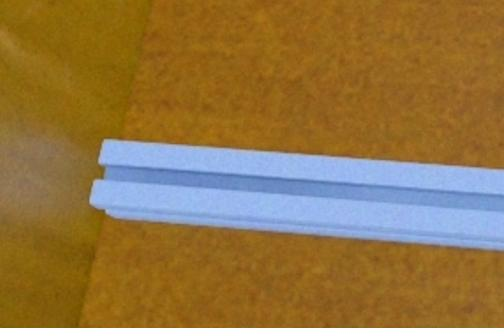

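Request:
move(target={"side": "right", "x": 0.5, "y": -0.245, "z": 0.36, "quat_wxyz": [0.9993, -0.0275, 0.0007, -0.025]}, min_time_s=0.8, cameras=[])

Request:
move(target={"side": "right", "x": 0.46, "y": -0.22, "z": 0.55, "quat_wxyz": [0.9993, -0.0275, 0.0007, -0.025]}, min_time_s=1.2, cameras=[])

Request:
move(joints={"head_pan_rad": -0.4, "head_tilt_rad": 0.3}, cameras=["head_camera"])

Scene clock: 656.10 s.
Joint torques (N m): left_arm=[14.08 2.72 2.21 -4.3 0.07 -1.17 0.25] | right_arm=[-12.5 -9.9 -4.6 -6.51 0.67 -0.28 -0.19]
External joint torques (N m): left_arm=[1.51 -0.12 -0.35 -0.29 0.01 -0.12 0.28] | right_arm=[-0.59 -0.94 0.28 -1.1 0.38 -0.32 -0.18]
Wrist force (N): left_arm=[-4.4 -1.6 -7.4] | right_arm=[-4.8 -4.3 -12.4]
Wrist torque (N m): left_arm=[-0.18 -0.45 0.25] | right_arm=[0.07 -0.51 -0.35]
Wrist force, peak (N): left_arm=[-4.6 -1.5 -8.0] | right_arm=[-9.0 -4.6 -14.7]
move: done
base_odometry: x=+0.503 y=-0.274 heading=+0.001
lidar_m: 0.22 0.23 0.33 1.64 2.22 1.61 1.54 1.60 2.19 0.82 0.31 0.23
base_status: not commanded
joint_positions: torso_squat_rad=+0.900 torso_shift_rad=+0.250 torso_pitch_rad=+0.890 torso_yaw_rad=+0.000 left_shoulder_pitch_rad=+0.900 left_shoulder_roll_rad=+0.150 left_shoulder_yaw_rad=-0.005 left_elbow_rad=-2.300 left_forearm_roll_rad=-0.008 left_wrist_pitch_rad=-0.045 left_hand_roll_rad=+0.025 left_gripper_m=+0.101 right_shoulder_pitch_rad=-1.127 right_shoulder_roll_rad=-0.697 right_shoulder_yaw_rad=+0.520 right_elbow_rad=-1.165 right_forearm_roll_rad=-0.610 right_wrist_pitch_rad=+1.182 right_hand_roll_rad=-0.578 right_gripper_m=+0.038 head_pan_rad=+0.200 head_tilt_rad=+0.300
joint_status: all done
wheel_motors_off: 0
motor_effort: left_wheel=+3(5) right_wheel=-4(7)
contact_limits: right_gripper_m 200 mA
chest: x=+0.1201 y=+0.0003 z=+0.8969 quat_wxyz=(+0.903, +0.000, +0.430, +0.000)
left_hand: x=+0.1404 y=+0.3265 z=+0.5546 quat_wxyz=(+0.950, +0.110, -0.285, -0.063)
right_hand: x=+0.4998 y=-0.2448 z=+0.3602 quat_wxyz=(+0.999, -0.027, +0.002, -0.025)
right_hand_status: reached (checked arc, planned for 0.9 s): 0 mm and 0.1 deg off.

Scene clock: 657.67 s.
Joint torques (N m): left_arm=[13.34 3.74 1.82 -3.82 -0.03 -1.08 0.22] | right_arm=[-9.89 -10.76 -6.53 -6.24 0.46 -0.06 -0.19]
External joint torques (N m): left_arm=[0.77 0.91 -0.75 0.19 -0.09 -0.03 0.24] | right_arm=[0.32 -0.95 0.66 -0.61 0.18 -0.14 -0.18]
Wrist force (N): left_arm=[-4.4 -1.3 -7.3] | right_arm=[-4.7 -3.8 -12.5]
Wrist torque (N m): left_arm=[-0.24 -0.44 0.25] | right_arm=[0.01 -0.51 -0.38]
Wrist force, peak (N): left_arm=[-4.6 -1.7 -7.7] | right_arm=[-4.7 -4.9 -12.9]
move: done
base_odometry: x=+0.503 y=-0.274 heading=+0.001
lidar_m: 0.22 0.23 0.32 1.66 2.22 1.61 1.54 1.60 2.18 0.82 0.32 0.23
base_status: not commanded
joint_positions: torso_squat_rad=+0.900 torso_shift_rad=+0.250 torso_pitch_rad=+0.890 torso_yaw_rad=+0.000 left_shoulder_pitch_rad=+0.900 left_shoulder_roll_rad=+0.150 left_shoulder_yaw_rad=-0.005 left_elbow_rad=-2.300 left_forearm_roll_rad=-0.008 left_wrist_pitch_rad=-0.045 left_hand_roll_rad=+0.025 left_gripper_m=+0.101 right_shoulder_pitch_rad=-1.033 right_shoulder_roll_rad=-0.999 right_shoulder_yaw_rad=+0.396 right_elbow_rad=-2.070 right_forearm_roll_rad=-0.817 right_wrist_pitch_rad=+1.757 right_hand_roll_rad=-0.976 right_gripper_m=+0.038 head_pan_rad=+0.200 head_tilt_rad=+0.300
joint_status: all done
wheel_motors_off: 0
motor_effort: left_wheel=+4(5) right_wheel=-3(5)
contact_limits: right_gripper_m 200 mA
chest: x=+0.1201 y=+0.0003 z=+0.8968 quat_wxyz=(+0.903, +0.000, +0.430, +0.000)
left_hand: x=+0.1404 y=+0.3266 z=+0.5546 quat_wxyz=(+0.950, +0.110, -0.285, -0.063)
right_hand: x=+0.4602 y=-0.2200 z=+0.5494 quat_wxyz=(+0.999, -0.028, +0.001, -0.024)
right_hand_status: reached (checked arc, planned for 1.2 s): 1 mm and 0.1 deg off.

Scene clock: 658.73 s.
Joint torques (N m): left_arm=[12.76 2.54 1.83 -4.45 -0.34 -1.01 0.09] | right_arm=[-9.69 -10.9 -6.76 -6.46 0.55 -0.15 -0.23]
External joint torques (N m): left_arm=[0.19 -0.29 -0.73 -0.44 -0.39 0.04 0.11] | right_arm=[0.51 -1.09 0.43 -0.84 0.27 -0.23 -0.22]
Wrist force (N): left_arm=[-4.2 -2.0 -7.2] | right_arm=[-4.6 -3.9 -12.4]
Wrist torque (N m): left_arm=[-0.13 -0.44 0.26] | right_arm=[0.03 -0.50 -0.37]
Wrist force, peak (N): left_arm=[-4.4 -1.3 -7.9] | right_arm=[-4.6 -3.8 -12.8]
move: done
base_odometry: x=+0.503 y=-0.274 heading=+0.001
lidar_m: 0.22 0.24 0.34 1.66 2.23 1.61 1.54 1.60 2.19 0.82 0.32 0.23
base_status: not commanded
joint_positions: torso_squat_rad=+0.900 torso_shift_rad=+0.250 torso_pitch_rad=+0.890 torso_yaw_rad=+0.000 left_shoulder_pitch_rad=+0.900 left_shoulder_roll_rad=+0.150 left_shoulder_yaw_rad=-0.005 left_elbow_rad=-2.300 left_forearm_roll_rad=-0.008 left_wrist_pitch_rad=-0.045 left_hand_roll_rad=+0.025 left_gripper_m=+0.101 right_shoulder_pitch_rad=-1.033 right_shoulder_roll_rad=-0.999 right_shoulder_yaw_rad=+0.396 right_elbow_rad=-2.070 right_forearm_roll_rad=-0.817 right_wrist_pitch_rad=+1.757 right_hand_roll_rad=-0.976 right_gripper_m=+0.038 head_pan_rad=-0.400 head_tilt_rad=+0.300
joint_status: all done
wheel_motors_off: 0
motor_effort: left_wheel=+3(5) right_wheel=-4(6)
contact_limits: right_gripper_m 200 mA
chest: x=+0.1201 y=+0.0003 z=+0.8968 quat_wxyz=(+0.903, +0.000, +0.430, +0.000)
left_hand: x=+0.1404 y=+0.3266 z=+0.5546 quat_wxyz=(+0.950, +0.110, -0.285, -0.063)
right_hand: x=+0.4602 y=-0.2200 z=+0.5494 quat_wxyz=(+0.999, -0.028, +0.001, -0.024)
head_camera: T_world_to_cam=[[-0.290494, -0.897188, 0.332667, -0.244625], [-0.88883, 0.124243, -0.441072, 0.757533], [0.354393, -0.423813, -0.83354, 0.677117], [0, 0, 0, 1]] pos_world=[0.36229, -0.0266216, 0.979909]

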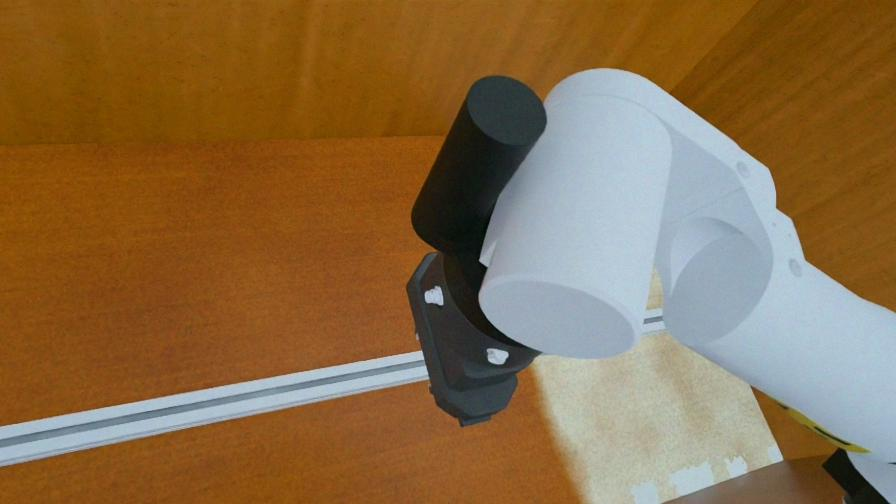

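Request:
move(target={"side": "right", "x": 0.42, "y": -0.22, "z": 0.76, "quat_wxyz": [0.9993, -0.0275, 0.0007, -0.025]}, min_time_s=1.2, cameras=["head_camera"])

Request:
move(base={"x_m_s": -0.3, "for_s": 1.6}, joints={"head_pan_rad": 0.0, "head_tilt_rad": 0.0}, cameras=["head_camera"])

Scene clock: 665.67 s.
Joint torques (N m): left_arm=[13.11 3.23 2.51 -4.05 0.01 -0.96 0.24] | right_arm=[-10.4 -11.89 -7.18 -0.18 0.55 0.14 -0.26]
External joint torques (N m): left_arm=[0.54 0.4 -0.05 -0.05 -0.05 0.09 0.26] | right_arm=[-0.01 -1.46 0.47 -0.58 0.34 0.04 -0.26]
Wrist force (N): left_arm=[-4.1 -1.6 -7.5] | right_arm=[-4.8 -3.7 -12.4]
Wrist torque (N m): left_arm=[-0.19 -0.42 0.26] | right_arm=[0.01 -0.49 -0.35]
Wrist force, peak (N): left_arm=[-4.7 -1.8 -8.1] | right_arm=[-4.9 -4.0 -13.2]
move: done
base_odometry: x=+0.503 y=-0.274 heading=+0.001
lidar_m: 0.21 0.23 0.33 1.65 2.21 1.62 1.53 1.60 2.20 0.83 0.32 0.23
base_status: not commanded
joint_positions: torso_squat_rad=+0.900 torso_shift_rad=+0.250 torso_pitch_rad=+0.890 torso_yaw_rad=+0.000 left_shoulder_pitch_rad=+0.900 left_shoulder_roll_rad=+0.150 left_shoulder_yaw_rad=-0.005 left_elbow_rad=-2.300 left_forearm_roll_rad=-0.008 left_wrist_pitch_rad=-0.045 left_hand_roll_rad=+0.025 left_gripper_m=+0.101 right_shoulder_pitch_rad=-1.511 right_shoulder_roll_rad=-1.472 right_shoulder_yaw_rad=+0.309 right_elbow_rad=-2.439 right_forearm_roll_rad=-1.669 right_wrist_pitch_rad=+1.919 right_hand_roll_rad=-1.433 right_gripper_m=+0.038 head_pan_rad=-0.400 head_tilt_rad=+0.300
joint_status: all done
wheel_motors_off: 0
motor_effort: left_wheel=+5(5) right_wheel=-2(6)
contact_limits: right_gripper_m 200 mA
chest: x=+0.1201 y=+0.0003 z=+0.8968 quat_wxyz=(+0.903, +0.000, +0.430, +0.000)
left_hand: x=+0.1404 y=+0.3266 z=+0.5546 quat_wxyz=(+0.950, +0.110, -0.285, -0.063)
right_hand: x=+0.4200 y=-0.2202 z=+0.7600 quat_wxyz=(+0.999, -0.026, +0.000, -0.025)
right_hand_status: reached (checked arc, planned for 1.2 s): 0 mm and 0.2 deg off.
head_camera: T_world_to_cam=[[-0.290494, -0.897188, 0.332667, -0.244625], [-0.88883, 0.124243, -0.441072, 0.757533], [0.354393, -0.423813, -0.83354, 0.677117], [0, 0, 0, 1]] pos_world=[0.36229, -0.0266216, 0.979909]

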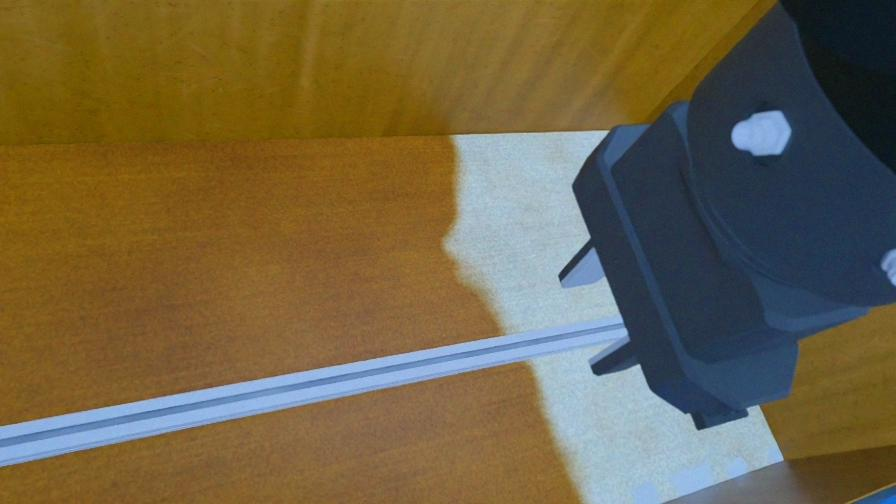

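Scene clock: 668.53 s.
Joint torques (N m): left_arm=[13.56 3.21 2.14 -4.33 -0.12 -0.91 0.31] | right_arm=[-9.83 -11.62 -7.07 0.27 0.35 0.1 -0.19]
External joint torques (N m): left_arm=[0.99 0.38 -0.42 -0.32 -0.18 0.14 0.33] | right_arm=[0.56 -1.19 0.57 -0.12 0.14 0 -0.19]
Wrist force (N): left_arm=[-4.5 -1.6 -7.6] | right_arm=[-4.8 -3.6 -12.1]
Wrist torque (N m): left_arm=[-0.19 -0.46 0.27] | right_arm=[0.00 -0.50 -0.35]
Wrist force, peak (N): left_arm=[-4.5 -1.6 -7.9] | right_arm=[-5.0 -3.8 -12.6]
move: done
base_odometry: x=+0.023 y=-0.275 heading=+0.002
lidar_m: 0.70 0.73 1.28 4.24 1.53 1.13 1.06 1.10 1.52 4.12 0.99 0.73
base_status: done (sent for 1.6 of 1.6 s)
joint_positions: torso_squat_rad=+0.900 torso_shift_rad=+0.250 torso_pitch_rad=+0.890 torso_yaw_rad=+0.000 left_shoulder_pitch_rad=+0.900 left_shoulder_roll_rad=+0.150 left_shoulder_yaw_rad=-0.005 left_elbow_rad=-2.300 left_forearm_roll_rad=-0.008 left_wrist_pitch_rad=-0.045 left_hand_roll_rad=+0.025 left_gripper_m=+0.101 right_shoulder_pitch_rad=-1.511 right_shoulder_roll_rad=-1.472 right_shoulder_yaw_rad=+0.309 right_elbow_rad=-2.439 right_forearm_roll_rad=-1.669 right_wrist_pitch_rad=+1.919 right_hand_roll_rad=-1.433 right_gripper_m=+0.038 head_pan_rad=+0.000 head_tilt_rad=+0.000
joint_status: all done
wheel_motors_off: 0
motor_effort: left_wheel=+7(28) right_wheel=-5(31)
contact_limits: right_gripper_m 200 mA
chest: x=+0.1201 y=+0.0003 z=+0.8969 quat_wxyz=(+0.903, +0.000, +0.430, +0.000)
left_hand: x=+0.1403 y=+0.3266 z=+0.5546 quat_wxyz=(+0.950, +0.110, -0.285, -0.063)
right_hand: x=+0.4199 y=-0.2202 z=+0.7600 quat_wxyz=(+0.999, -0.026, +0.000, -0.025)
head_camera: T_world_to_cam=[[-0.0564891, -0.998237, 0.0182169, 0.00396354], [-0.744946, 0.0299936, -0.66645, 0.94262], [0.664729, -0.0512178, -0.745327, 0.498402], [0, 0, 0, 1]] pos_world=[0.371123, 0.00121109, 0.999609]

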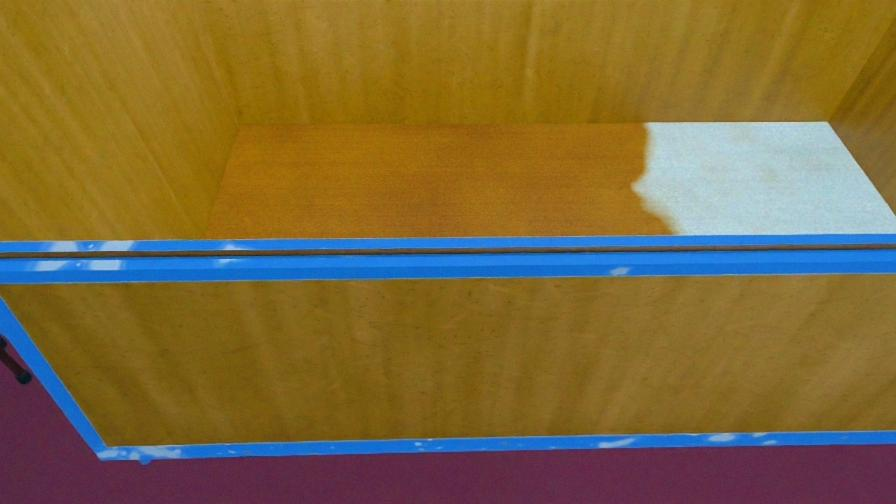

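Request:
move(joints={"torso_squat_rad": 0.9, "torso_shift_rad": 0.0, "torso_pitch_rad": 0.35}, min_time_s=2, base={"turn_rad_s": 0.6, "for_s": 2.618}, cameras=[])

Request:
move(joints={"right_shoulder_pitch_rad": -0.074, "right_shoulder_roll_rad": -0.05, "right_shoulder_yaw_rad": -0.047, "right_elbow_rad": -1.8, "right_forearm_roll_rad": 0.313, "right_wrist_pitch_rad": -0.119, "right_hand_roll_rad": 1.25, "right_gripper_m": 0.05}, min_time_s=2.5, base={"x_m_s": 0.35, "for_s": 3.3}, contact_limits={"right_gripper_m": 672.5})

Scene clock: 683.80 s.
Joint torques (N m): left_arm=[7.73 3.12 1.98 -7.96 -0.1 -1.76 0.24] | right_arm=[-10.36 -8.42 -5.9 4.09 1.37 -0.26 -0.31]
External joint torques (N m): left_arm=[0.6 0.24 -0.59 0.13 -0.16 -0.1 0.28] | right_arm=[0.21 -1.33 0.76 0.02 0.28 -0.17 -0.34]
Motor temperatures (°C): left_arm=[36 33 34 37 43 38 43] | right_arm=[37 40 33 40 40 42 37]
Wrist force (N): left_arm=[-6.8 -1.9 -5.0] | right_arm=[-8.4 -4.0 -11.7]
Wrist torque (N m): left_arm=[-0.12 -0.55 0.26] | right_arm=[0.03 -0.72 -0.37]
Wrist force, peak (N): left_arm=[-5.8 -2.1 -7.0] | right_arm=[-8.2 -4.0 -11.9]
move: done
base_odometry: x=+0.023 y=-0.275 heading=+1.581
lidar_m: 3.99 1.50 1.11 1.08 1.11 1.54 4.30 0.97 0.73 0.71 0.74 1.29
base_status: done (sent for 2.63 of 2.63 s)
joint_positions: torso_squat_rad=+0.900 torso_shift_rad=+0.000 torso_pitch_rad=+0.350 torso_yaw_rad=+0.000 left_shoulder_pitch_rad=+0.900 left_shoulder_roll_rad=+0.150 left_shoulder_yaw_rad=-0.005 left_elbow_rad=-2.300 left_forearm_roll_rad=-0.008 left_wrist_pitch_rad=-0.045 left_hand_roll_rad=+0.025 left_gripper_m=+0.101 right_shoulder_pitch_rad=-1.511 right_shoulder_roll_rad=-1.472 right_shoulder_yaw_rad=+0.309 right_elbow_rad=-2.439 right_forearm_roll_rad=-1.669 right_wrist_pitch_rad=+1.919 right_hand_roll_rad=-1.433 right_gripper_m=+0.038 head_pan_rad=+0.000 head_tilt_rad=+0.000
joint_status: all done
wheel_motors_off: 0
motor_effort: left_wheel=+4(38) right_wheel=+13(43)
contact_limits: right_gripper_m 200 mA
chest: x=-0.1219 y=+0.0003 z=+1.0063 quat_wxyz=(+0.985, +0.000, +0.174, +0.000)
left_hand: x=+0.0714 y=+0.3266 z=+0.7232 quat_wxyz=(+0.840, +0.123, -0.528, -0.032)
right_hand: x=+0.2056 y=-0.2201 z=+1.0431 quat_wxyz=(+0.963, -0.019, -0.266, -0.031)

Scene clock: 688.47 s.
Joint torques (N m): left_arm=[7.48 2.97 2.14 -8.33 -0.03 -1.87 0.31] | right_arm=[-5.44 -0.29 -1.1 -11.59 0.06 -1.92 -0.57]
External joint torques (N m): left_arm=[0.35 0.08 -0.43 -0.24 -0.09 -0.21 0.36] | right_arm=[0.57 1.24 -0.38 -1.41 -0.01 -0.13 -0.56]
Wrist force (N): left_arm=[-6.4 -1.7 -4.8] | right_arm=[-4.0 1.8 -5.6]
Wrist torque (N m): left_arm=[-0.12 -0.52 0.27] | right_arm=[-0.33 -0.42 -0.37]
Wrist force, peak (N): left_arm=[-7.0 -1.4 -5.3] | right_arm=[-9.1 -4.6 -11.7]
move: done
base_odometry: x=+0.011 y=+0.880 heading=+1.582
lidar_m: 3.95 1.49 1.09 1.06 1.11 1.52 4.26 1.05 0.95 0.84 1.01 2.17
base_status: done (sent for 3.3 of 3.3 s)
joint_positions: torso_squat_rad=+0.900 torso_shift_rad=+0.000 torso_pitch_rad=+0.350 torso_yaw_rad=+0.000 left_shoulder_pitch_rad=+0.900 left_shoulder_roll_rad=+0.150 left_shoulder_yaw_rad=-0.005 left_elbow_rad=-2.300 left_forearm_roll_rad=-0.008 left_wrist_pitch_rad=-0.045 left_hand_roll_rad=+0.025 left_gripper_m=+0.101 right_shoulder_pitch_rad=-0.074 right_shoulder_roll_rad=-0.050 right_shoulder_yaw_rad=-0.047 right_elbow_rad=-1.800 right_forearm_roll_rad=+0.313 right_wrist_pitch_rad=-0.119 right_hand_roll_rad=+1.250 right_gripper_m=+0.050 head_pan_rad=+0.000 head_tilt_rad=+0.000
joint_status: all done
wheel_motors_off: 0
motor_effort: left_wheel=+8(45) right_wheel=-7(53)
contact_limits: right_gripper_m 672.5 mA
chest: x=-0.1219 y=+0.0003 z=+1.0063 quat_wxyz=(+0.985, +0.000, +0.174, +0.000)
left_hand: x=+0.0715 y=+0.3266 z=+0.7231 quat_wxyz=(+0.840, +0.123, -0.528, -0.032)
right_hand: x=+0.3437 y=-0.2306 z=+0.7789 quat_wxyz=(+0.465, -0.519, -0.512, +0.503)
pictures: head_camera, left_wrist_camera, right_wrist_camera
head_camera: T_world_to_cam=[[-0.0577249, -0.998242, -0.0134456, 0.0200021], [-0.296391, 0.0299969, -0.954596, 1.17988], [0.953321, -0.0511188, -0.297601, 0.325453], [0, 0, 0, 1]] pos_world=[0.0405987, 0.00121092, 1.22343]
left_wrist_camera: T_world_to_cam=[[0.407157, -0.16873, 0.897638, -0.623664], [-0.358273, -0.933527, -0.0129682, 0.37183], [0.840157, -0.31632, -0.440543, 0.440644], [0, 0, 0, 1]] pos_world=[0.0169358, 0.381267, 0.758769]
right_wrist_camera: T_world_to_cam=[[0.0379942, -0.998855, 0.0290709, -0.264428], [-0.39286, -0.0416803, -0.918653, 0.871193], [0.918813, 0.0234827, -0.393994, 0.0705827], [0, 0, 0, 1]] pos_world=[0.287451, -0.229472, 0.83582]

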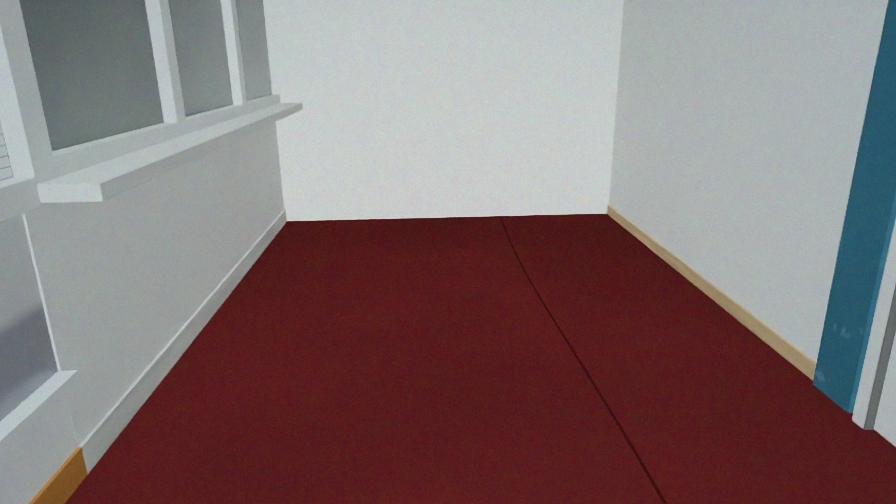

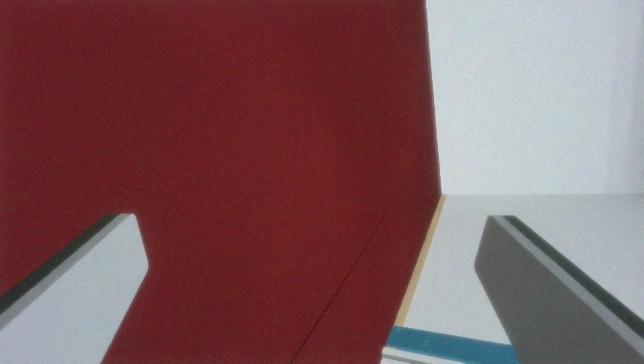

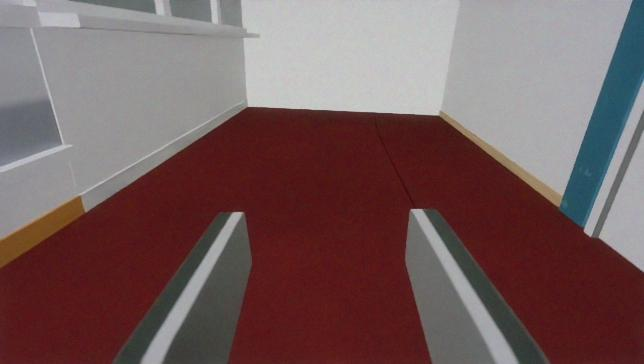

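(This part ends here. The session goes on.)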